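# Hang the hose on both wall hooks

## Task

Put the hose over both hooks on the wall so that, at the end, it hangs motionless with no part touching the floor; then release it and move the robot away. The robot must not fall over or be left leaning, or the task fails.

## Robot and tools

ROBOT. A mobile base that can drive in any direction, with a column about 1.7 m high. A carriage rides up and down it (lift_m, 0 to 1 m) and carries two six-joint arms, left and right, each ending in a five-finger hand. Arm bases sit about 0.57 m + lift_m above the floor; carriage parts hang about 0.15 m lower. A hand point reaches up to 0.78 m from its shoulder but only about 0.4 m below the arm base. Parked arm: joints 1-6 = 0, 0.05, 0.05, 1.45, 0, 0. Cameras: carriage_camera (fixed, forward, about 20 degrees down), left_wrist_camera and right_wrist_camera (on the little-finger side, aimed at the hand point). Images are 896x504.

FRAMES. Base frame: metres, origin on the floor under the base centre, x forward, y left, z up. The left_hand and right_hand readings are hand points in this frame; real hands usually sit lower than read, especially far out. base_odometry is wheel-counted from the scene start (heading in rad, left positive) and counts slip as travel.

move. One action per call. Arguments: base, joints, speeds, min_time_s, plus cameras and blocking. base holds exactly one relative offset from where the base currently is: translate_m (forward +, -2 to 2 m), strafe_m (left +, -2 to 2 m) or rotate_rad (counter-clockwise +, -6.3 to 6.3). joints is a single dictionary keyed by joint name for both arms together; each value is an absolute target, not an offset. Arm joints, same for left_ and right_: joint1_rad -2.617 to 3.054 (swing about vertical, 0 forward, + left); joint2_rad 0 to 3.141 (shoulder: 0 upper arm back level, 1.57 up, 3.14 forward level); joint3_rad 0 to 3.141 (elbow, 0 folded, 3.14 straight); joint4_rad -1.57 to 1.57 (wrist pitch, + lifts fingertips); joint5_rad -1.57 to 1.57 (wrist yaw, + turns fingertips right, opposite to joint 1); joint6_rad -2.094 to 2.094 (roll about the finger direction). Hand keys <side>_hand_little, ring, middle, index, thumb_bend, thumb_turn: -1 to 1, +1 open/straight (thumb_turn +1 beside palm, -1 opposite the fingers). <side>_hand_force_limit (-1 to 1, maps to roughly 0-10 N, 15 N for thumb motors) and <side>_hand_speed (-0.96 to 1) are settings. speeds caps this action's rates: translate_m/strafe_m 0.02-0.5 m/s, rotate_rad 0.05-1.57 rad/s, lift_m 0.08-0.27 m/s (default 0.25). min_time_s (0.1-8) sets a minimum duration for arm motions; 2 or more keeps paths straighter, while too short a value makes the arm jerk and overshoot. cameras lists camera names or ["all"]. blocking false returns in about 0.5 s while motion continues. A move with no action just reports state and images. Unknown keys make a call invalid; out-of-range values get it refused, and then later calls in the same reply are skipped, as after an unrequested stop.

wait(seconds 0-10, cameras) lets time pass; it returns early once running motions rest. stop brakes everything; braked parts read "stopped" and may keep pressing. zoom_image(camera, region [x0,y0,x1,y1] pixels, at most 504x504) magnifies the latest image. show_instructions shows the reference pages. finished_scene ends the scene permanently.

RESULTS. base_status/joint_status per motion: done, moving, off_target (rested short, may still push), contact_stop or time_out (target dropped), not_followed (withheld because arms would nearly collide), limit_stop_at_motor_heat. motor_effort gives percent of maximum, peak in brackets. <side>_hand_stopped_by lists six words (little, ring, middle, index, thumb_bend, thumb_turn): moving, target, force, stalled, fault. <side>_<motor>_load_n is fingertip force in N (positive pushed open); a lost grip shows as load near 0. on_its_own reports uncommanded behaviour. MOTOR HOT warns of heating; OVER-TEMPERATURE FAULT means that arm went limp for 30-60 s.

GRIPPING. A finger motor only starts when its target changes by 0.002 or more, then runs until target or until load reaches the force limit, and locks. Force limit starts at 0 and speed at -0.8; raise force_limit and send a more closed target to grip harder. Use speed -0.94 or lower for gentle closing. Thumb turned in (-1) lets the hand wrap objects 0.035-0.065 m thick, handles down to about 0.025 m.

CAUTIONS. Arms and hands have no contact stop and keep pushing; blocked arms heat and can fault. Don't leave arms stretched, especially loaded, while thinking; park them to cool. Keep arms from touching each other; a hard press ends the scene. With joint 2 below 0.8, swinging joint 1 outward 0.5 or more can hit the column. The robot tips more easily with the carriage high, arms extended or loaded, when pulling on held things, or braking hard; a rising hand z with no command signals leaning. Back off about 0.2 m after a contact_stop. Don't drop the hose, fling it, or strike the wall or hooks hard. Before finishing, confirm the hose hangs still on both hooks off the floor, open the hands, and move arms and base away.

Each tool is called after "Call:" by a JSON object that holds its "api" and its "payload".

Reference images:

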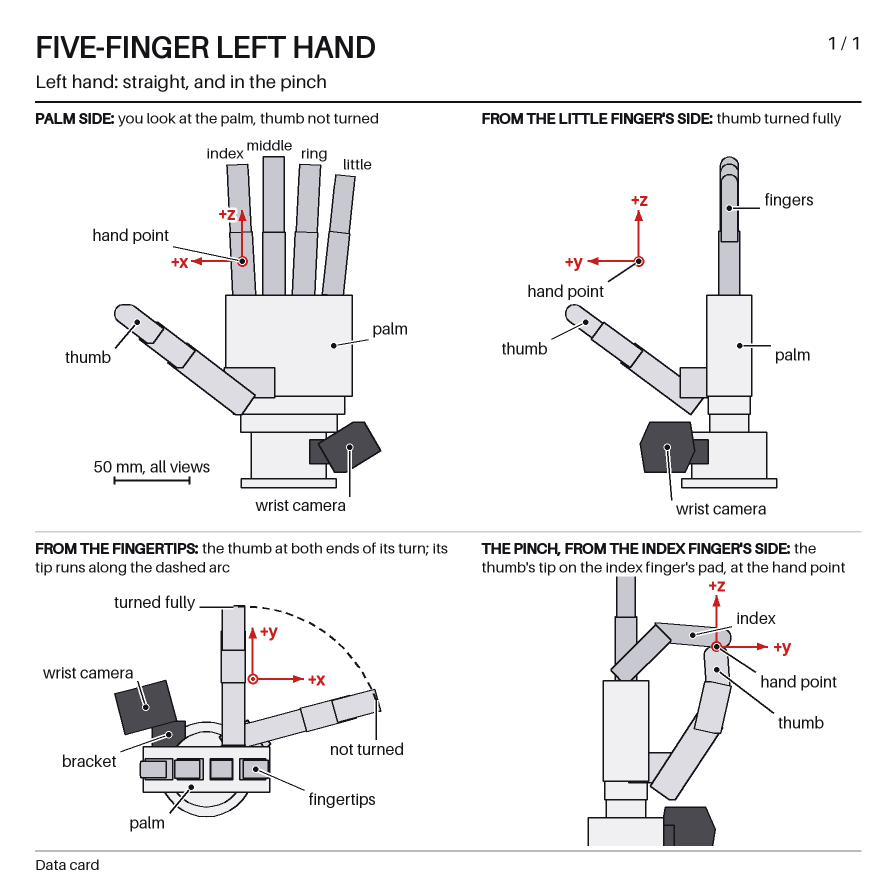

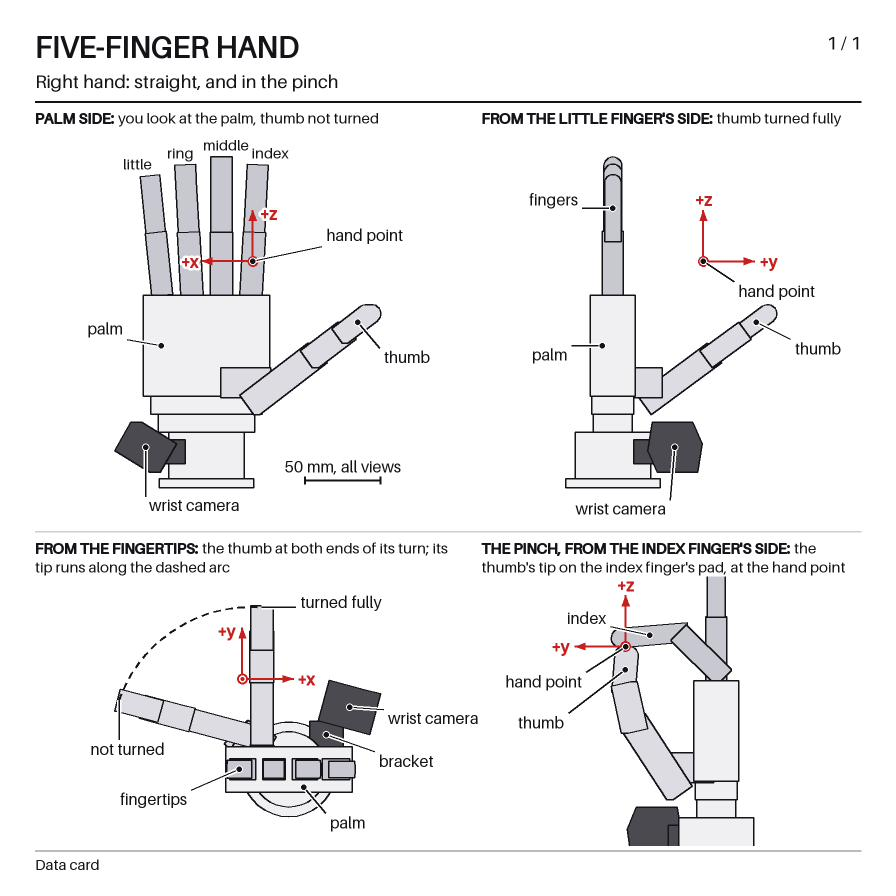

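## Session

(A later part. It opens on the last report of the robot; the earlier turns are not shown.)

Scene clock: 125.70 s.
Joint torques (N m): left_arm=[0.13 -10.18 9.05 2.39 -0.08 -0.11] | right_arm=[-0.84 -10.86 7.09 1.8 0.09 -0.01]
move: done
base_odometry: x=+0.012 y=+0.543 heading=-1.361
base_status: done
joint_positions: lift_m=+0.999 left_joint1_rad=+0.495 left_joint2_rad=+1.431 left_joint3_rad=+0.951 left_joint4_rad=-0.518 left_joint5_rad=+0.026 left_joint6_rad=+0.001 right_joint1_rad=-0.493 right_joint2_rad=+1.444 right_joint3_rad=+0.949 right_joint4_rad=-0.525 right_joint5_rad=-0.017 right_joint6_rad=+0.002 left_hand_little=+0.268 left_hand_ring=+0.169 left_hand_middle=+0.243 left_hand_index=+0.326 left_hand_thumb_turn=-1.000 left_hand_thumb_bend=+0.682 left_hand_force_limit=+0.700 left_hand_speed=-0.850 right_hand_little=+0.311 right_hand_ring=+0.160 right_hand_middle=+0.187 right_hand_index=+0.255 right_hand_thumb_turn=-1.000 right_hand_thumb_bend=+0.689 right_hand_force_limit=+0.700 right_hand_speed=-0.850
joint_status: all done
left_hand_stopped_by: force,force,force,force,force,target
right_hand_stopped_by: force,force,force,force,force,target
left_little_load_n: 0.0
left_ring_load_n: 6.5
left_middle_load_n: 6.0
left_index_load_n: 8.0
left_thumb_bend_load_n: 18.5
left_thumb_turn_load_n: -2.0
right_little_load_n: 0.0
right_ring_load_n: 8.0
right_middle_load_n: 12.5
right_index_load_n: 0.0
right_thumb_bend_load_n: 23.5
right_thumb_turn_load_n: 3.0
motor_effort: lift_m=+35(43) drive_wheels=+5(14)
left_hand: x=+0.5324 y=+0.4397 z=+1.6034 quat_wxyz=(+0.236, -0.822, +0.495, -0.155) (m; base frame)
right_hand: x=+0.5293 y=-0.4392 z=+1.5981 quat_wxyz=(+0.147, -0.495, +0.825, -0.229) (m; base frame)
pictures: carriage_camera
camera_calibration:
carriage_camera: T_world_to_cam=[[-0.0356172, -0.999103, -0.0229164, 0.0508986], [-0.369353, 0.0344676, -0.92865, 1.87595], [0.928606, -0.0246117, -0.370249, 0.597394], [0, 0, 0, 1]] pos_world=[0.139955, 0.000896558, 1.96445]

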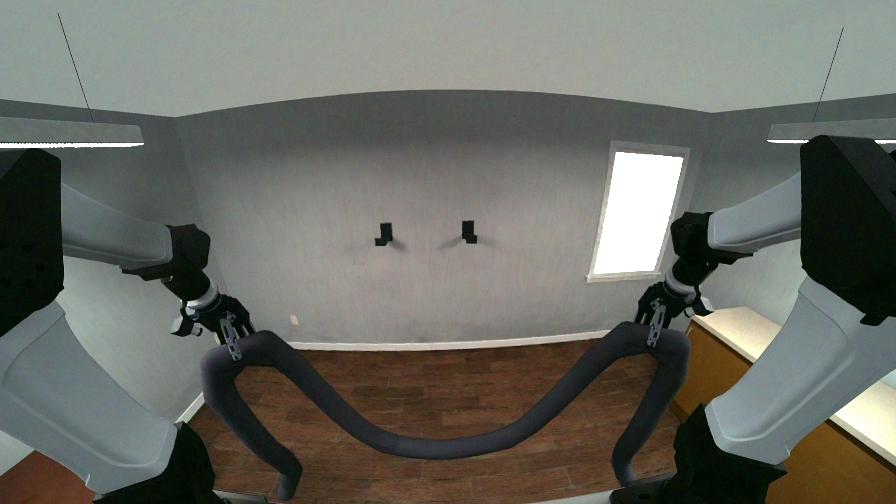

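Call:
{"api": "move", "payload": {"base": {"strafe_m": 0.137}, "speeds": {"strafe_m": 0.15}, "cameras": []}}

Call:
{"api": "move", "payload": {"base": {"translate_m": 0.85}, "speeds": {"translate_m": 0.25}, "cameras": ["all"]}}

Scene clock: 128.03 s.
Joint torques (N m): left_arm=[0.25 -10.24 9.07 2.39 -0.06 -0.1] | right_arm=[-0.87 -10.86 7.08 1.81 0.11 -0.04]
move: done
base_odometry: x=+0.146 y=+0.572 heading=-1.362
base_status: done
joint_positions: lift_m=+0.999 left_joint1_rad=+0.495 left_joint2_rad=+1.431 left_joint3_rad=+0.951 left_joint4_rad=-0.519 left_joint5_rad=+0.018 left_joint6_rad=+0.001 right_joint1_rad=-0.493 right_joint2_rad=+1.444 right_joint3_rad=+0.949 right_joint4_rad=-0.526 right_joint5_rad=-0.023 right_joint6_rad=+0.002 left_hand_little=+0.268 left_hand_ring=+0.169 left_hand_middle=+0.243 left_hand_index=+0.326 left_hand_thumb_turn=-1.000 left_hand_thumb_bend=+0.682 left_hand_force_limit=+0.700 left_hand_speed=-0.850 right_hand_little=+0.311 right_hand_ring=+0.160 right_hand_middle=+0.187 right_hand_index=+0.255 right_hand_thumb_turn=-1.000 right_hand_thumb_bend=+0.689 right_hand_force_limit=+0.700 right_hand_speed=-0.850
joint_status: not commanded
left_hand_stopped_by: force,force,force,force,force,target
right_hand_stopped_by: force,force,force,force,force,target
left_little_load_n: 0.0
left_ring_load_n: 7.0
left_middle_load_n: 6.0
left_index_load_n: 8.0
left_thumb_bend_load_n: 19.0
left_thumb_turn_load_n: -2.0
right_little_load_n: 0.0
right_ring_load_n: 8.0
right_middle_load_n: 12.5
right_index_load_n: 0.0
right_thumb_bend_load_n: 23.5
right_thumb_turn_load_n: 3.5
motor_effort: lift_m=+35(35) drive_wheels=-2(14)
left_hand: x=+0.5316 y=+0.4411 z=+1.6031 quat_wxyz=(+0.238, -0.822, +0.494, -0.152) (m; base frame)
right_hand: x=+0.5296 y=-0.4380 z=+1.5982 quat_wxyz=(+0.149, -0.496, +0.825, -0.227) (m; base frame)
pictures: none
No camera images: "cameras" was empty.

Scene clock: 132.87 s.
Joint torques (N m): left_arm=[0.18 -10.14 9.07 2.42 -0.08 -0.11] | right_arm=[-0.85 -10.77 7.06 1.82 0.11 -0.03]
move: done
base_odometry: x=+0.323 y=-0.259 heading=-1.361
base_status: done
joint_positions: lift_m=+0.999 left_joint1_rad=+0.495 left_joint2_rad=+1.431 left_joint3_rad=+0.951 left_joint4_rad=-0.522 left_joint5_rad=+0.019 left_joint6_rad=+0.001 right_joint1_rad=-0.493 right_joint2_rad=+1.444 right_joint3_rad=+0.949 right_joint4_rad=-0.528 right_joint5_rad=-0.021 right_joint6_rad=+0.002 left_hand_little=+0.268 left_hand_ring=+0.169 left_hand_middle=+0.243 left_hand_index=+0.326 left_hand_thumb_turn=-1.000 left_hand_thumb_bend=+0.682 left_hand_force_limit=+0.700 left_hand_speed=-0.850 right_hand_little=+0.311 right_hand_ring=+0.160 right_hand_middle=+0.187 right_hand_index=+0.255 right_hand_thumb_turn=-1.000 right_hand_thumb_bend=+0.689 right_hand_force_limit=+0.700 right_hand_speed=-0.850
joint_status: not commanded
left_hand_stopped_by: force,force,force,force,force,target
right_hand_stopped_by: force,force,force,force,force,target
left_little_load_n: 0.0
left_ring_load_n: 7.0
left_middle_load_n: 6.5
left_index_load_n: 8.0
left_thumb_bend_load_n: 19.0
left_thumb_turn_load_n: -2.5
right_little_load_n: 0.0
right_ring_load_n: 8.0
right_middle_load_n: 12.0
right_index_load_n: 0.0
right_thumb_bend_load_n: 23.5
right_thumb_turn_load_n: 3.0
motor_effort: lift_m=+35(35) drive_wheels=+4(17)
left_hand: x=+0.5311 y=+0.4406 z=+1.6029 quat_wxyz=(+0.236, -0.823, +0.494, -0.152) (m; base frame)
right_hand: x=+0.5289 y=-0.4382 z=+1.5979 quat_wxyz=(+0.148, -0.496, +0.825, -0.227) (m; base frame)
pictures: carriage_camera, left_wrist_camera, right_wrist_camera
camera_calibration:
carriage_camera: T_world_to_cam=[[-0.0356172, -0.999103, -0.0229164, 0.0508986], [-0.369353, 0.0344676, -0.92865, 1.87595], [0.928606, -0.0246117, -0.370249, 0.597394], [0, 0, 0, 1]] pos_world=[0.139955, 0.000896558, 1.96445]
left_wrist_camera: T_world_to_cam=[[0.811295, 0.175606, 0.55764, -1.40086], [-0.00453371, -0.951905, 0.30636, -0.0643641], [0.584619, -0.251077, -0.77148, 1.14491], [0, 0, 0, 1]] pos_world=[0.466881, 0.472191, 1.68417]
right_wrist_camera: T_world_to_cam=[[-0.854788, 0.165699, -0.491814, 1.31109], [0.011266, 0.953361, 0.301621, -0.0605304], [0.518855, 0.252281, -0.816789, 1.25447], [0, 0, 0, 1]] pos_world=[0.470503, -0.476019, 1.68771]

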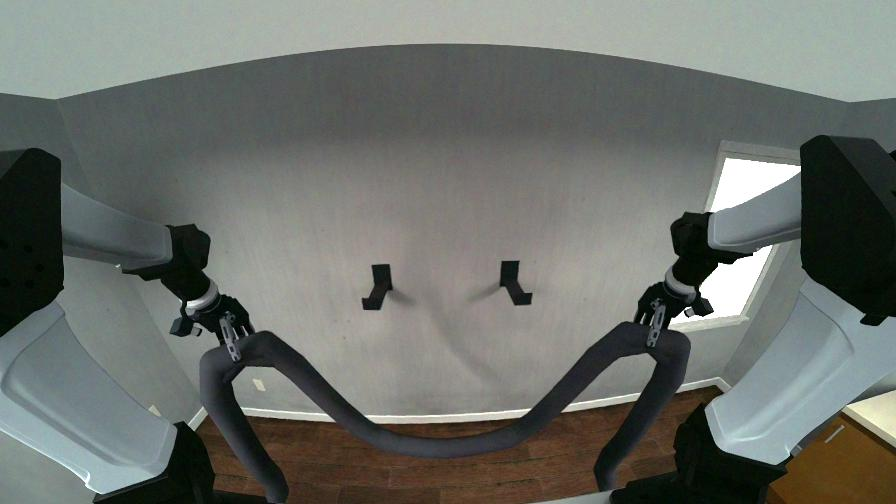

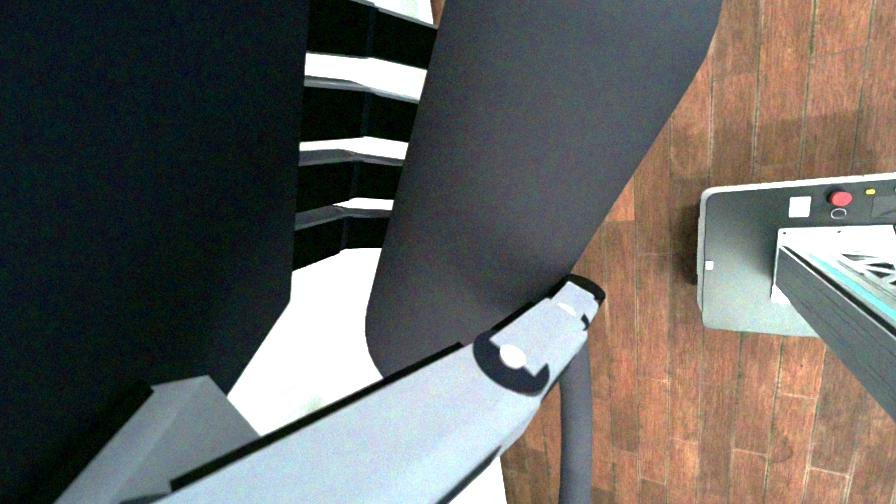

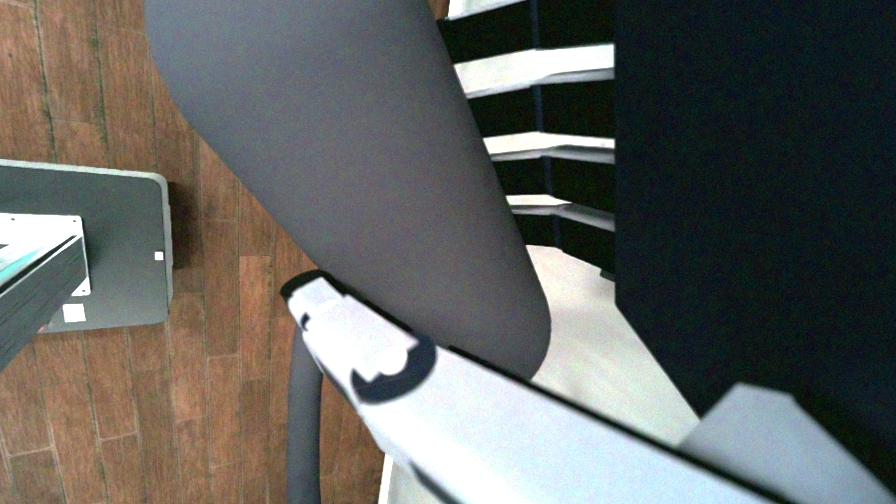

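Call:
{"api": "move", "payload": {"base": {"strafe_m": -0.03}, "speeds": {"strafe_m": 0.1}, "joints": {"left_joint1_rad": 0.5, "left_joint2_rad": 1.75, "left_joint3_rad": 0.975, "left_joint4_rad": -0.02, "left_joint5_rad": 0, "right_joint1_rad": -0.5, "right_joint2_rad": 1.75, "right_joint3_rad": 0.975, "right_joint4_rad": -0.02, "right_joint5_rad": 0}, "min_time_s": 3, "cameras": []}}

Call:
{"api": "move", "payload": {"base": {"translate_m": 0.3}, "speeds": {"translate_m": 0.2}, "cameras": ["all"]}}

Scene clock: 139.80 s.
Joint torques (N m): left_arm=[0.17 -10.55 8.92 2.91 -0.09 -0.11] | right_arm=[-0.84 -11.08 7.02 2.25 0.11 -0.03]
move: off_target
base_odometry: x=+0.294 y=-0.266 heading=-1.361
base_status: done
joint_positions: lift_m=+0.999 left_joint1_rad=+0.495 left_joint2_rad=+1.762 left_joint3_rad=+0.951 left_joint4_rad=-0.122 left_joint5_rad=+0.020 left_joint6_rad=+0.001 right_joint1_rad=-0.493 right_joint2_rad=+1.774 right_joint3_rad=+0.949 right_joint4_rad=-0.138 right_joint5_rad=-0.021 right_joint6_rad=+0.002 left_hand_little=+0.268 left_hand_ring=+0.169 left_hand_middle=+0.243 left_hand_index=+0.326 left_hand_thumb_turn=-1.000 left_hand_thumb_bend=+0.682 left_hand_force_limit=+0.700 left_hand_speed=-0.850 right_hand_little=+0.311 right_hand_ring=+0.160 right_hand_middle=+0.187 right_hand_index=+0.255 right_hand_thumb_turn=-1.000 right_hand_thumb_bend=+0.689 right_hand_force_limit=+0.700 right_hand_speed=-0.850
joint_status: left_joint4_rad off_target (ended at -0.122, target -0.020); right_joint4_rad off_target (ended at -0.138, target -0.020); the others done
left_hand_stopped_by: force,force,force,force,force,target
right_hand_stopped_by: force,force,force,force,force,target
left_little_load_n: 0.0
left_ring_load_n: 6.5
left_middle_load_n: 6.0
left_index_load_n: 8.0
left_thumb_bend_load_n: 19.0
left_thumb_turn_load_n: -2.0
right_little_load_n: 0.0
right_ring_load_n: 8.0
right_middle_load_n: 12.0
right_index_load_n: 0.0
right_thumb_bend_load_n: 23.5
right_thumb_turn_load_n: 2.5
motor_effort: lift_m=+35(35) drive_wheels=+3(11)
left_hand: x=+0.5942 y=+0.4745 z=+1.5313 quat_wxyz=(+0.264, -0.814, +0.489, -0.169) (m; base frame)
right_hand: x=+0.5891 y=-0.4705 z=+1.5246 quat_wxyz=(+0.162, -0.492, +0.818, -0.251) (m; base frame)
pictures: none
No camera images: "cameras" was empty.

Scene clock: 142.40 s.
Joint torques (N m): left_arm=[0.1 -10.7 8.92 2.78 -0.1 -0.11] | right_arm=[-0.85 -11.08 7.09 2.2 0.12 -0.02]
move: done
base_odometry: x=+0.356 y=-0.559 heading=-1.361
base_status: done
joint_positions: lift_m=+0.999 left_joint1_rad=+0.495 left_joint2_rad=+1.762 left_joint3_rad=+0.951 left_joint4_rad=-0.114 left_joint5_rad=+0.021 left_joint6_rad=+0.001 right_joint1_rad=-0.493 right_joint2_rad=+1.774 right_joint3_rad=+0.949 right_joint4_rad=-0.131 right_joint5_rad=-0.021 right_joint6_rad=+0.002 left_hand_little=+0.268 left_hand_ring=+0.169 left_hand_middle=+0.243 left_hand_index=+0.326 left_hand_thumb_turn=-1.000 left_hand_thumb_bend=+0.682 left_hand_force_limit=+0.700 left_hand_speed=-0.850 right_hand_little=+0.311 right_hand_ring=+0.160 right_hand_middle=+0.187 right_hand_index=+0.255 right_hand_thumb_turn=-1.000 right_hand_thumb_bend=+0.689 right_hand_force_limit=+0.700 right_hand_speed=-0.850
joint_status: not commanded
left_hand_stopped_by: force,force,force,force,force,target
right_hand_stopped_by: force,force,force,force,force,target
left_little_load_n: 0.0
left_ring_load_n: 6.5
left_middle_load_n: 6.0
left_index_load_n: 8.5
left_thumb_bend_load_n: 19.0
left_thumb_turn_load_n: -2.5
right_little_load_n: 0.0
right_ring_load_n: 8.0
right_middle_load_n: 12.0
right_index_load_n: 0.0
right_thumb_bend_load_n: 24.0
right_thumb_turn_load_n: 3.0
motor_effort: lift_m=+35(35) drive_wheels=-1(13)
left_hand: x=+0.5961 y=+0.4753 z=+1.5322 quat_wxyz=(+0.267, -0.812, +0.489, -0.171) (m; base frame)
right_hand: x=+0.5908 y=-0.4714 z=+1.5253 quat_wxyz=(+0.164, -0.491, +0.817, -0.254) (m; base frame)
pictures: carriage_camera, left_wrist_camera, right_wrist_camera
camera_calibration:
carriage_camera: T_world_to_cam=[[-0.0356172, -0.999103, -0.0229164, 0.0508986], [-0.369353, 0.0344676, -0.92865, 1.87595], [0.928606, -0.0246117, -0.370249, 0.597394], [0, 0, 0, 1]] pos_world=[0.139955, 0.000896558, 1.96445]
left_wrist_camera: T_world_to_cam=[[0.77115, 0.153909, 0.617771, -1.47825], [-0.0257059, -0.962021, 0.271762, 0.0609324], [0.636135, -0.225449, -0.737906, 0.966724], [0, 0, 0, 1]] pos_world=[0.526554, 0.504082, 1.61001]
right_wrist_camera: T_world_to_cam=[[-0.823859, 0.149052, -0.546846, 1.39158], [-0.00602736, 0.962445, 0.27141, 0.0528827], [0.566763, 0.2269, -0.79202, 1.09342], [0, 0, 0, 1]] pos_world=[0.527077, -0.506411, 1.61264]

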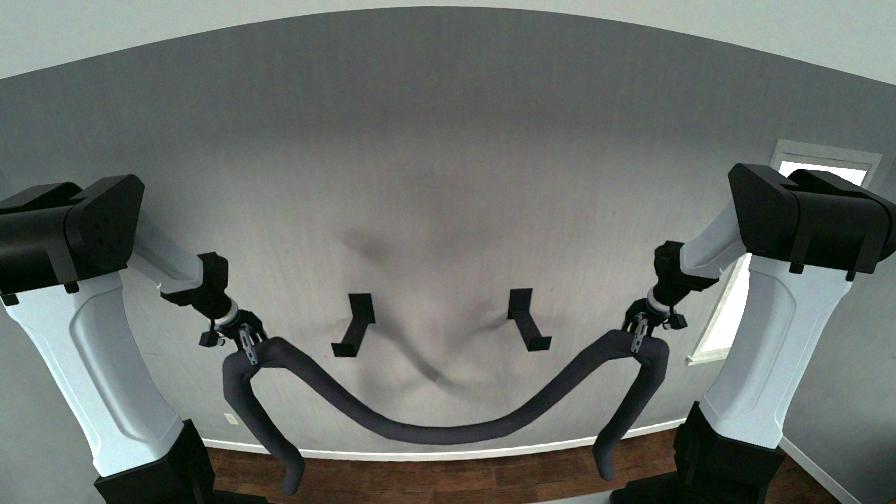

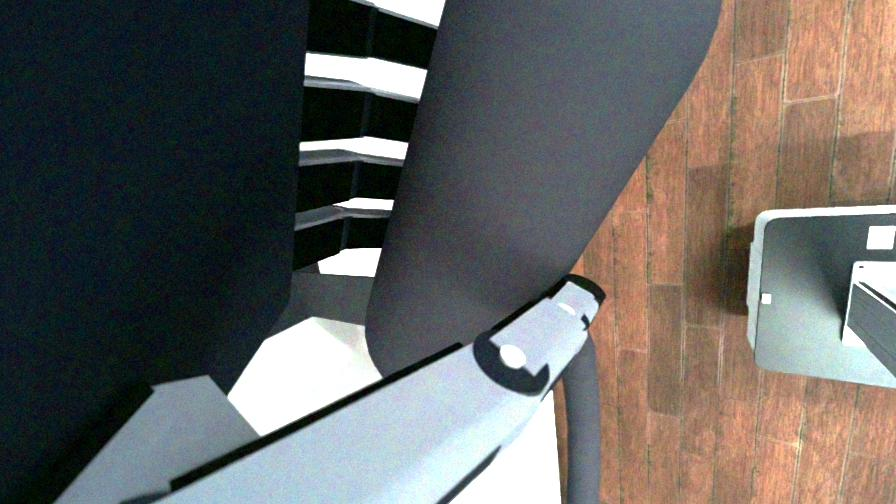

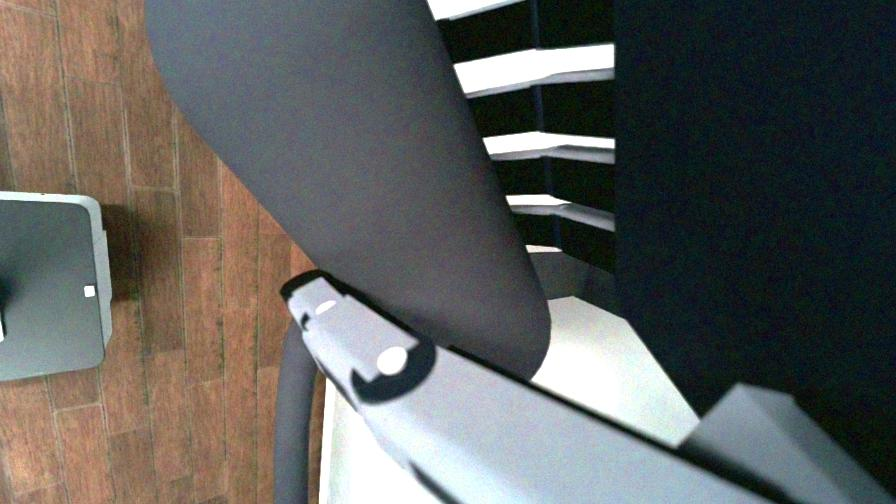

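Call:
{"api": "move", "payload": {"base": {"translate_m": 0.335}, "speeds": {"translate_m": 0.12}, "cameras": ["all"]}}

Scene clock: 147.47 s.
Joint torques (N m): left_arm=[0.1 -10.93 8.8 3.47 0.05 -0.31] | right_arm=[-0.83 -11.6 6.91 2.61 0.05 0.26]
move: done
base_odometry: x=+0.425 y=-0.887 heading=-1.362
base_status: done
joint_positions: lift_m=+0.999 left_joint1_rad=+0.495 left_joint2_rad=+1.767 left_joint3_rad=+0.951 left_joint4_rad=-0.182 left_joint5_rad=+0.009 left_joint6_rad=+0.018 right_joint1_rad=-0.493 right_joint2_rad=+1.780 right_joint3_rad=+0.949 right_joint4_rad=-0.182 right_joint5_rad=-0.014 right_joint6_rad=-0.023 left_hand_little=+0.268 left_hand_ring=+0.169 left_hand_middle=+0.243 left_hand_index=+0.326 left_hand_thumb_turn=-1.000 left_hand_thumb_bend=+0.682 left_hand_force_limit=+0.700 left_hand_speed=-0.850 right_hand_little=+0.311 right_hand_ring=+0.160 right_hand_middle=+0.187 right_hand_index=+0.255 right_hand_thumb_turn=-1.000 right_hand_thumb_bend=+0.689 right_hand_force_limit=+0.700 right_hand_speed=-0.850
joint_status: not commanded
left_hand_stopped_by: force,force,force,force,force,target
right_hand_stopped_by: force,force,force,force,force,target
left_little_load_n: 0.0
left_ring_load_n: 7.5
left_middle_load_n: 5.0
left_index_load_n: 4.5
left_thumb_bend_load_n: 19.5
left_thumb_turn_load_n: -5.0
right_little_load_n: 0.0
right_ring_load_n: 8.5
right_middle_load_n: 10.0
right_index_load_n: 0.0
right_thumb_bend_load_n: 25.5
right_thumb_turn_load_n: -1.5
motor_effort: lift_m=+35(35) drive_wheels=+5(13)
left_hand: x=+0.5784 y=+0.4696 z=+1.5227 quat_wxyz=(+0.241, -0.819, +0.500, -0.146) (m; base frame)
right_hand: x=+0.5765 y=-0.4670 z=+1.5174 quat_wxyz=(+0.144, -0.504, +0.818, -0.234) (m; base frame)
pictures: carriage_camera, left_wrist_camera, right_wrist_camera
camera_calibration:
carriage_camera: T_world_to_cam=[[-0.0356172, -0.999103, -0.0229164, 0.0508986], [-0.369353, 0.0344676, -0.92865, 1.87595], [0.928606, -0.0246117, -0.370249, 0.597394], [0, 0, 0, 1]] pos_world=[0.139955, 0.000896558, 1.96445]
left_wrist_camera: T_world_to_cam=[[0.815674, 0.158613, 0.556343, -1.39221], [-0.0116677, -0.956974, 0.289939, 0.0194636], [0.578394, -0.242987, -0.778728, 1.07346], [0, 0, 0, 1]] pos_world=[0.514936, 0.500285, 1.60483]
right_wrist_camera: T_world_to_cam=[[-0.857563, 0.140171, -0.494911, 1.31139], [-0.00547443, 0.959613, 0.281271, 0.0341481], [0.514349, 0.243917, -0.822161, 1.17812], [0, 0, 0, 1]] pos_world=[0.518815, -0.503952, 1.60802]

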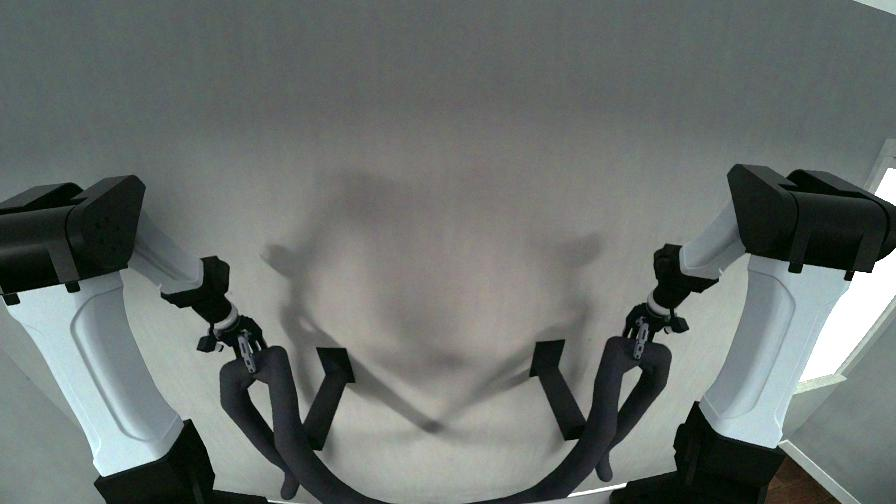

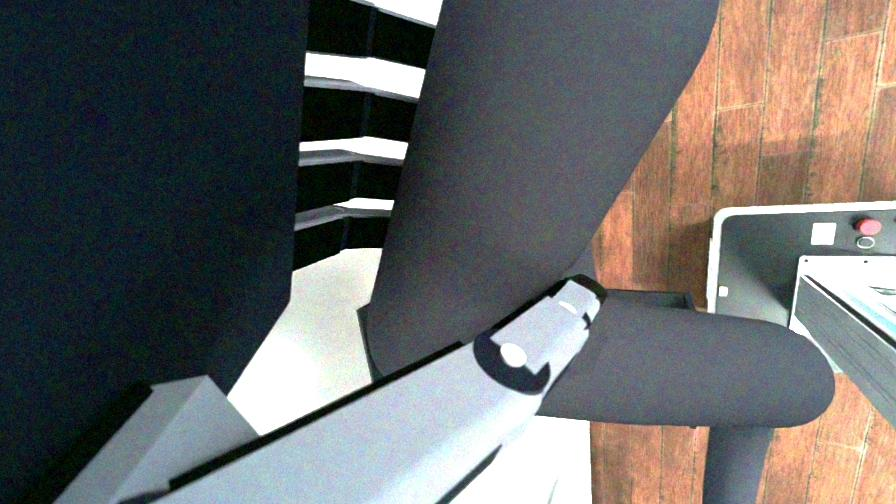

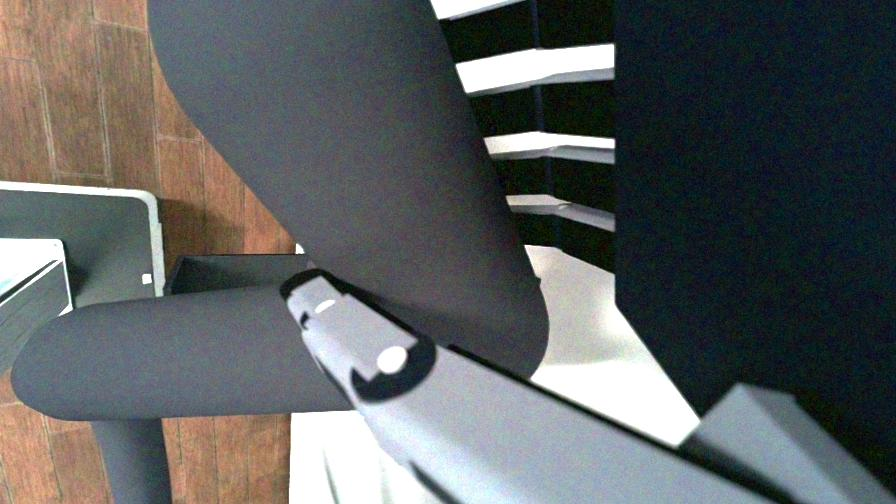

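Call:
{"api": "move", "payload": {"base": {"translate_m": -0.335}, "speeds": {"translate_m": 0.12}, "cameras": []}}

Call:
{"api": "move", "payload": {"joints": {"left_joint1_rad": 0.5, "left_joint2_rad": 1.78, "left_joint3_rad": 1.325, "left_joint4_rad": -0.30, "left_joint5_rad": 0, "right_joint1_rad": -0.5, "right_joint2_rad": 1.78, "right_joint3_rad": 1.325, "right_joint4_rad": -0.30, "right_joint5_rad": 0}, "min_time_s": 3, "cameras": ["all"]}}

Scene clock: 152.17 s.
Joint torques (N m): left_arm=[-0.02 -11.12 9.01 2.69 -0.05 -0.18] | right_arm=[-0.68 -11.73 7.02 2.14 0.07 -0.01]
move: done
base_odometry: x=+0.356 y=-0.559 heading=-1.362
base_status: done
joint_positions: lift_m=+0.999 left_joint1_rad=+0.498 left_joint2_rad=+1.767 left_joint3_rad=+0.951 left_joint4_rad=-0.106 left_joint5_rad=+0.018 left_joint6_rad=+0.008 right_joint1_rad=-0.495 right_joint2_rad=+1.780 right_joint3_rad=+0.949 right_joint4_rad=-0.124 right_joint5_rad=-0.017 right_joint6_rad=-0.001 left_hand_little=+0.268 left_hand_ring=+0.170 left_hand_middle=+0.243 left_hand_index=+0.326 left_hand_thumb_turn=-1.000 left_hand_thumb_bend=+0.682 left_hand_force_limit=+0.700 left_hand_speed=-0.850 right_hand_little=+0.311 right_hand_ring=+0.160 right_hand_middle=+0.187 right_hand_index=+0.255 right_hand_thumb_turn=-1.000 right_hand_thumb_bend=+0.689 right_hand_force_limit=+0.700 right_hand_speed=-0.850
joint_status: not commanded
left_hand_stopped_by: force,force,force,force,force,target
right_hand_stopped_by: force,force,force,force,force,target
left_little_load_n: 0.0
left_ring_load_n: 8.0
left_middle_load_n: 5.5
left_index_load_n: 5.5
left_thumb_bend_load_n: 19.0
left_thumb_turn_load_n: 0.5
right_little_load_n: 0.0
right_ring_load_n: 8.0
right_middle_load_n: 12.0
right_index_load_n: 0.0
right_thumb_bend_load_n: 24.0
right_thumb_turn_load_n: 3.5
on_its_own: left_joint4_rad moved +0.076 toward your old target -0.020; right_joint4_rad moved +0.058 toward your old target -0.020
motor_effort: lift_m=+35(35) drive_wheels=+0(9)
left_hand: x=+0.5961 y=+0.4777 z=+1.5310 quat_wxyz=(+0.270, -0.811, +0.490, -0.169) (m; base frame)
right_hand: x=+0.5908 y=-0.4732 z=+1.5236 quat_wxyz=(+0.162, -0.491, +0.817, -0.256) (m; base frame)
pictures: none
No camera images: "cameras" was empty.

Scene clock: 155.47 s.
Joint torques (N m): left_arm=[-0.06 -11.67 13.31 2.56 -0.08 -0.17] | right_arm=[-0.65 -12.27 11.45 1.94 0.08 -0.01]
move: off_target
base_odometry: x=+0.356 y=-0.559 heading=-1.362
base_status: not commanded
joint_positions: lift_m=+0.999 left_joint1_rad=+0.498 left_joint2_rad=+1.793 left_joint3_rad=+1.263 left_joint4_rad=-0.371 left_joint5_rad=+0.019 left_joint6_rad=+0.008 right_joint1_rad=-0.495 right_joint2_rad=+1.806 right_joint3_rad=+1.256 right_joint4_rad=-0.380 right_joint5_rad=-0.018 right_joint6_rad=-0.001 left_hand_little=+0.268 left_hand_ring=+0.170 left_hand_middle=+0.243 left_hand_index=+0.326 left_hand_thumb_turn=-1.000 left_hand_thumb_bend=+0.682 left_hand_force_limit=+0.700 left_hand_speed=-0.850 right_hand_little=+0.311 right_hand_ring=+0.160 right_hand_middle=+0.187 right_hand_index=+0.255 right_hand_thumb_turn=-1.000 right_hand_thumb_bend=+0.689 right_hand_force_limit=+0.700 right_hand_speed=-0.850
joint_status: left_joint3_rad off_target (ended at +1.263, target +1.325); left_joint4_rad off_target (ended at -0.371, target -0.300); right_joint3_rad off_target (ended at +1.256, target +1.325); right_joint4_rad off_target (ended at -0.380, target -0.300); the others done
left_hand_stopped_by: force,force,force,force,force,target
right_hand_stopped_by: force,force,force,force,force,target
left_little_load_n: 0.0
left_ring_load_n: 8.5
left_middle_load_n: 5.5
left_index_load_n: 5.5
left_thumb_bend_load_n: 19.0
left_thumb_turn_load_n: 0.0
right_little_load_n: 0.0
right_ring_load_n: 7.5
right_middle_load_n: 11.5
right_index_load_n: 0.0
right_thumb_bend_load_n: 24.0
right_thumb_turn_load_n: 3.0
motor_effort: lift_m=+35(35) drive_wheels=+0(3)
left_hand: x=+0.6335 y=+0.4978 z=+1.5977 quat_wxyz=(+0.279, -0.808, +0.488, -0.175) (m; base frame)
right_hand: x=+0.6295 y=-0.4938 z=+1.5887 quat_wxyz=(+0.169, -0.489, +0.813, -0.266) (m; base frame)
pictures: carriage_camera, left_wrist_camera, right_wrist_camera
camera_calibration:
carriage_camera: T_world_to_cam=[[-0.0356172, -0.999103, -0.0229164, 0.0508986], [-0.369353, 0.0344676, -0.92865, 1.87595], [0.928606, -0.0246117, -0.370249, 0.597394], [0, 0, 0, 1]] pos_world=[0.139955, 0.000896558, 1.96445]
left_wrist_camera: T_world_to_cam=[[0.759574, 0.141853, 0.634764, -1.56474], [-0.0320143, -0.966591, 0.254317, 0.100051], [0.649633, -0.213494, -0.729656, 0.968673], [0, 0, 0, 1]] pos_world=[0.562455, 0.525478, 1.67459]
right_wrist_camera: T_world_to_cam=[[-0.811732, 0.141362, -0.566664, 1.48157], [-0.010315, 0.966643, 0.255919, 0.0867751], [0.583939, 0.213582, -0.783197, 1.09532], [0, 0, 0, 1]] pos_world=[0.563937, -0.527259, 1.67519]

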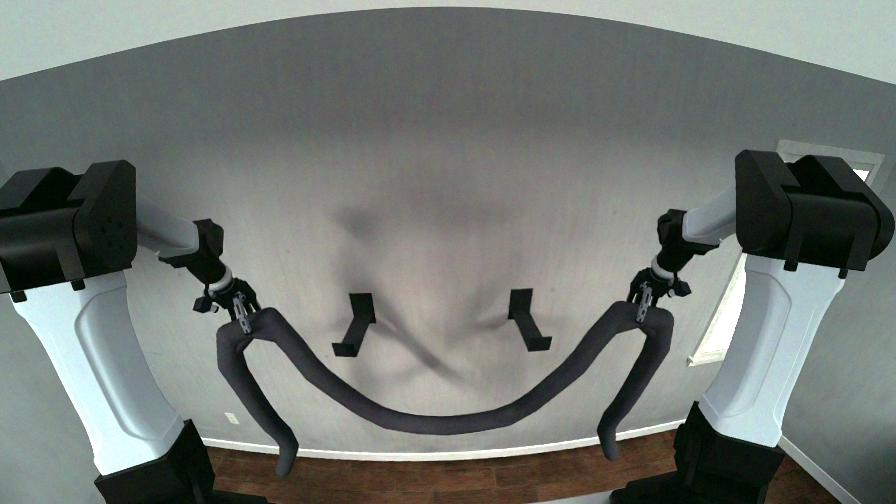

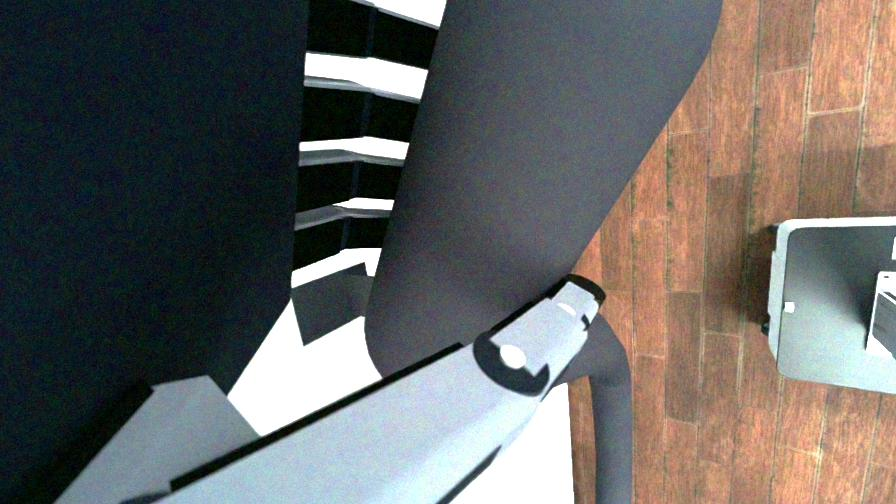

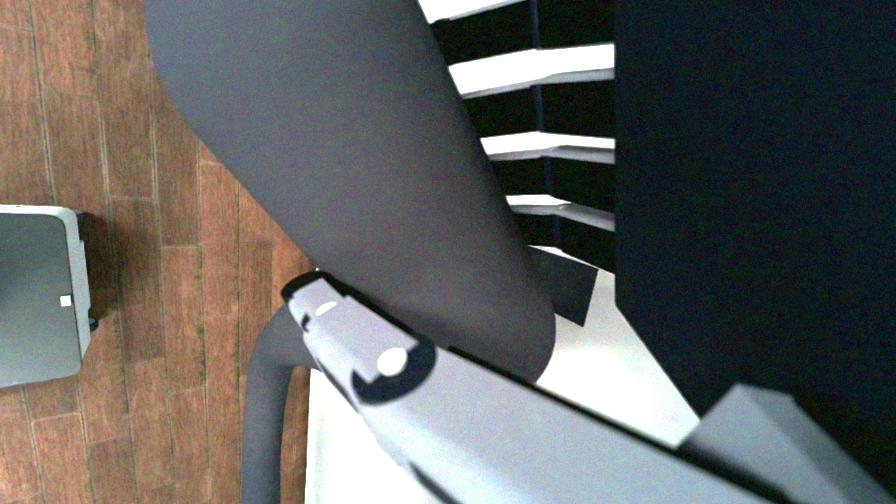

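Call:
{"api": "move", "payload": {"joints": {"left_joint1_rad": 0.75, "left_joint2_rad": 1.95, "left_joint3_rad": 1.45, "left_joint4_rad": -0.33, "left_joint5_rad": 0.6, "right_joint1_rad": -0.75, "right_joint2_rad": 1.95, "right_joint3_rad": 1.45, "right_joint4_rad": -0.33, "right_joint5_rad": -0.6}, "min_time_s": 4, "cameras": ["all"]}}

Scene clock: 164.17 s.
Joint torques (N m): left_arm=[1.09 -12.97 12.83 2.2 0.95 -0.2] | right_arm=[-1.85 -13.64 10.99 1.66 -0.91 0.11]
move: off_target
base_odometry: x=+0.356 y=-0.559 heading=-1.362
base_status: not commanded
joint_positions: lift_m=+0.999 left_joint1_rad=+0.735 left_joint2_rad=+1.961 left_joint3_rad=+1.391 left_joint4_rad=-0.384 left_joint5_rad=+0.548 left_joint6_rad=+0.008 right_joint1_rad=-0.733 right_joint2_rad=+1.976 right_joint3_rad=+1.384 right_joint4_rad=-0.392 right_joint5_rad=-0.543 right_joint6_rad=-0.011 left_hand_little=+0.268 left_hand_ring=+0.170 left_hand_middle=+0.243 left_hand_index=+0.326 left_hand_thumb_turn=-1.000 left_hand_thumb_bend=+0.682 left_hand_force_limit=+0.700 left_hand_speed=-0.850 right_hand_little=+0.311 right_hand_ring=+0.160 right_hand_middle=+0.187 right_hand_index=+0.255 right_hand_thumb_turn=-1.000 right_hand_thumb_bend=+0.689 right_hand_force_limit=+0.700 right_hand_speed=-0.850
joint_status: left_joint3_rad off_target (ended at +1.391, target +1.450); left_joint4_rad off_target (ended at -0.384, target -0.330); left_joint5_rad off_target (ended at +0.548, target +0.600); right_joint3_rad off_target (ended at +1.384, target +1.450); right_joint4_rad off_target (ended at -0.392, target -0.330); right_joint5_rad off_target (ended at -0.543, target -0.600); the others done
left_hand_stopped_by: force,force,force,force,force,target
right_hand_stopped_by: force,force,force,force,force,target
left_little_load_n: 0.0
left_ring_load_n: 7.5
left_middle_load_n: 5.0
left_index_load_n: 5.5
left_thumb_bend_load_n: 18.5
left_thumb_turn_load_n: 0.0
right_little_load_n: 0.0
right_ring_load_n: 7.5
right_middle_load_n: 12.0
right_index_load_n: 0.0
right_thumb_bend_load_n: 24.0
right_thumb_turn_load_n: 3.5
motor_effort: lift_m=+35(35) drive_wheels=+1(2)
left_hand: x=+0.6428 y=+0.5186 z=+1.6040 quat_wxyz=(+0.164, -0.803, +0.450, -0.354) (m; base frame)
right_hand: x=+0.6393 y=-0.5154 z=+1.5944 quat_wxyz=(+0.347, -0.450, +0.808, -0.152) (m; base frame)
pictures: carriage_camera, left_wrist_camera, right_wrist_camera
camera_calibration:
carriage_camera: T_world_to_cam=[[-0.0356172, -0.999103, -0.0229164, 0.0508986], [-0.369353, 0.0344676, -0.92865, 1.87595], [0.928606, -0.0246117, -0.370249, 0.597394], [0, 0, 0, 1]] pos_world=[0.139955, 0.000896558, 1.96445]
left_wrist_camera: T_world_to_cam=[[0.644721, 0.333462, 0.68785, -1.68946], [-0.191219, -0.800873, 0.567483, -0.367166], [0.740115, -0.497399, -0.452576, 0.616234], [0, 0, 0, 1]] pos_world=[0.562941, 0.575832, 1.64935]
right_wrist_camera: T_world_to_cam=[[-0.705888, 0.310838, -0.636476, 1.62674], [-0.163757, 0.802609, 0.573588, -0.386557], [0.689134, 0.509116, -0.51565, 0.757177], [0, 0, 0, 1]] pos_world=[0.563198, -0.580889, 1.64754]

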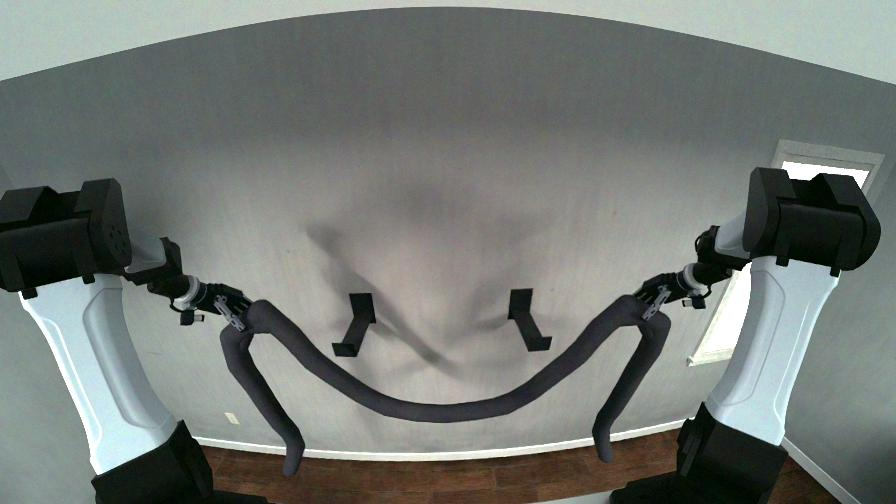

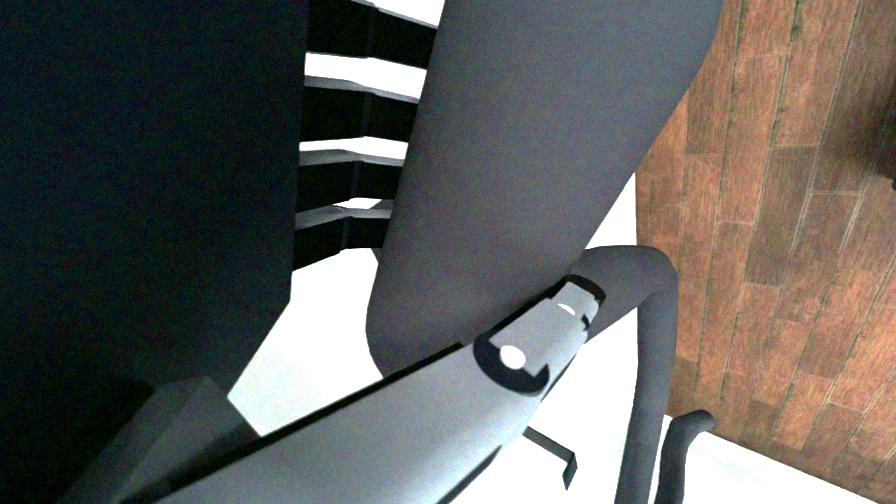

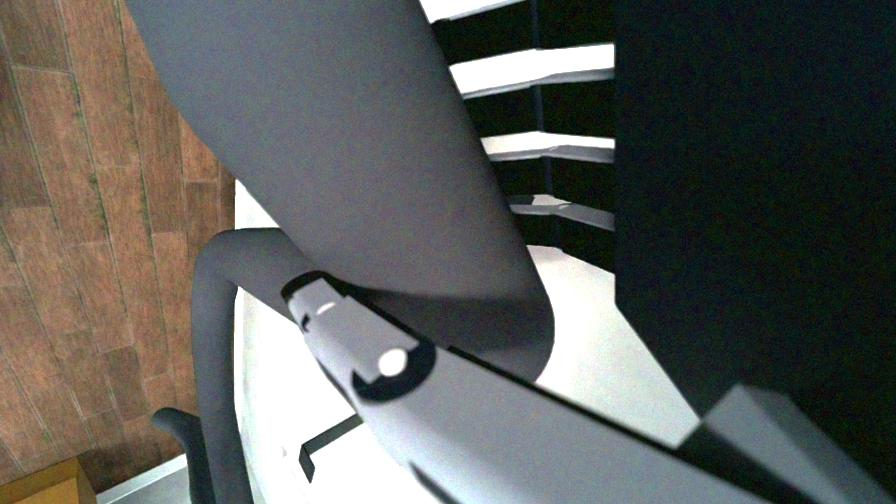

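Call:
{"api": "move", "payload": {"joints": {"left_joint1_rad": 0.42, "left_joint2_rad": 1.46, "left_joint3_rad": 1.04, "left_joint4_rad": 0.13, "left_joint5_rad": 0.0, "right_joint1_rad": -0.42, "right_joint2_rad": 1.46, "right_joint3_rad": 1.04, "right_joint4_rad": 0.13, "right_joint5_rad": 0.0}, "min_time_s": 4, "cameras": ["all"]}}

Scene clock: 172.87 s.
Joint torques (N m): left_arm=[-0.17 -15.02 9.44 4 -0.22 -0.17] | right_arm=[0.01 -15.57 7.35 3.18 0.26 0]
move: off_target
base_odometry: x=+0.356 y=-0.559 heading=-1.362
base_status: not commanded
joint_positions: lift_m=+0.999 left_joint1_rad=+0.419 left_joint2_rad=+1.529 left_joint3_rad=+1.025 left_joint4_rad=-0.020 left_joint5_rad=+0.033 left_joint6_rad=+0.008 right_joint1_rad=-0.422 right_joint2_rad=+1.542 right_joint3_rad=+1.021 right_joint4_rad=-0.042 right_joint5_rad=-0.037 right_joint6_rad=-0.002 left_hand_little=+0.268 left_hand_ring=+0.170 left_hand_middle=+0.243 left_hand_index=+0.326 left_hand_thumb_turn=-1.000 left_hand_thumb_bend=+0.682 left_hand_force_limit=+0.700 left_hand_speed=-0.850 right_hand_little=+0.311 right_hand_ring=+0.160 right_hand_middle=+0.187 right_hand_index=+0.255 right_hand_thumb_turn=-1.000 right_hand_thumb_bend=+0.689 right_hand_force_limit=+0.700 right_hand_speed=-0.850
joint_status: left_joint4_rad off_target (ended at -0.020, target +0.130); left_joint5_rad off_target (ended at +0.033, target +0.000); right_joint4_rad off_target (ended at -0.042, target +0.130); right_joint5_rad off_target (ended at -0.038, target +0.000); the others done
left_hand_stopped_by: force,force,force,force,force,target
right_hand_stopped_by: force,force,force,force,force,target
left_little_load_n: 0.0
left_ring_load_n: 7.5
left_middle_load_n: 5.0
left_index_load_n: 5.5
left_thumb_bend_load_n: 19.0
left_thumb_turn_load_n: 1.0
right_little_load_n: 0.0
right_ring_load_n: 7.0
right_middle_load_n: 11.0
right_index_load_n: 0.0
right_thumb_bend_load_n: 24.5
right_thumb_turn_load_n: 3.5
motor_effort: lift_m=+35(35) drive_wheels=+1(1)
left_hand: x=+0.6607 y=+0.4693 z=+1.6712 quat_wxyz=(+0.413, -0.720, +0.481, -0.282) (m; base frame)
right_hand: x=+0.6563 y=-0.4670 z=+1.6599 quat_wxyz=(+0.276, -0.484, +0.730, -0.397) (m; base frame)
pictures: carriage_camera, left_wrist_camera, right_wrist_camera
camera_calibration:
carriage_camera: T_world_to_cam=[[-0.0356172, -0.999103, -0.0229164, 0.0508986], [-0.369353, 0.0344676, -0.92865, 1.87595], [0.928606, -0.0246117, -0.370249, 0.597394], [0, 0, 0, 1]] pos_world=[0.139955, 0.000896558, 1.96445]
left_wrist_camera: T_world_to_cam=[[0.50561, -0.0346861, 0.862065, -1.75738], [-0.173737, -0.982816, 0.0623536, 0.476581], [0.845088, -0.181299, -0.502948, 0.475387], [0, 0, 0, 1]] pos_world=[0.569603, 0.493622, 1.72435]
right_wrist_camera: T_world_to_cam=[[-0.583715, -0.0256954, -0.811552, 1.71874], [-0.153092, 0.985055, 0.0789235, 0.439071], [0.797396, 0.170311, -0.578925, 0.630381], [0, 0, 0, 1]] pos_world=[0.567809, -0.495706, 1.72514]

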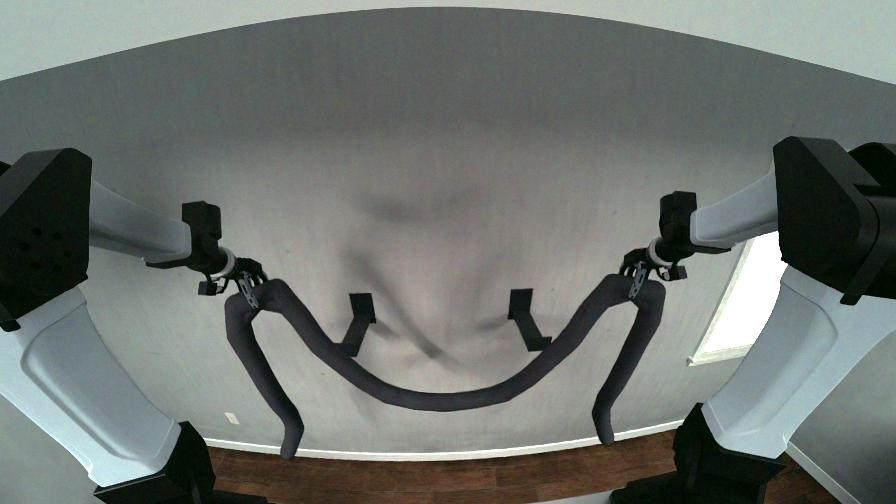

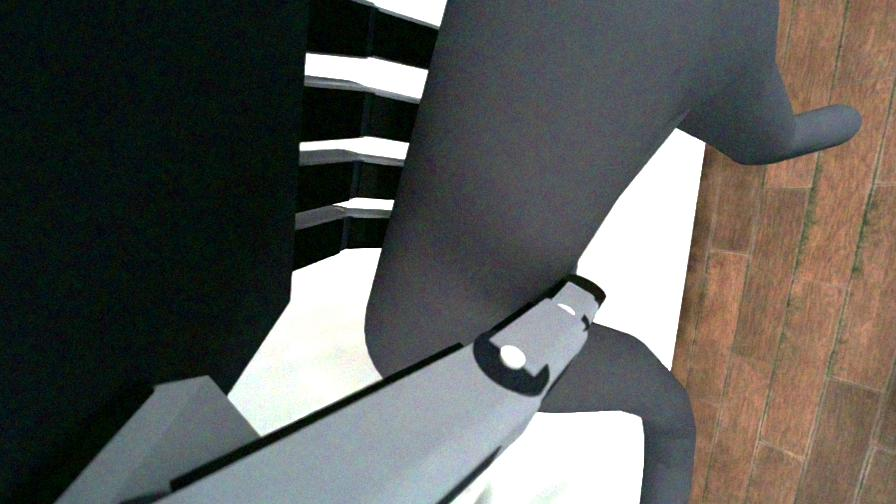

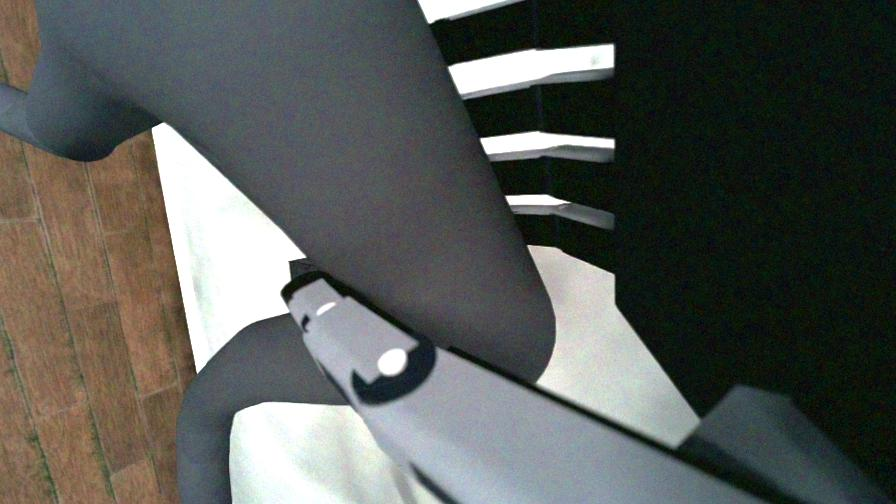

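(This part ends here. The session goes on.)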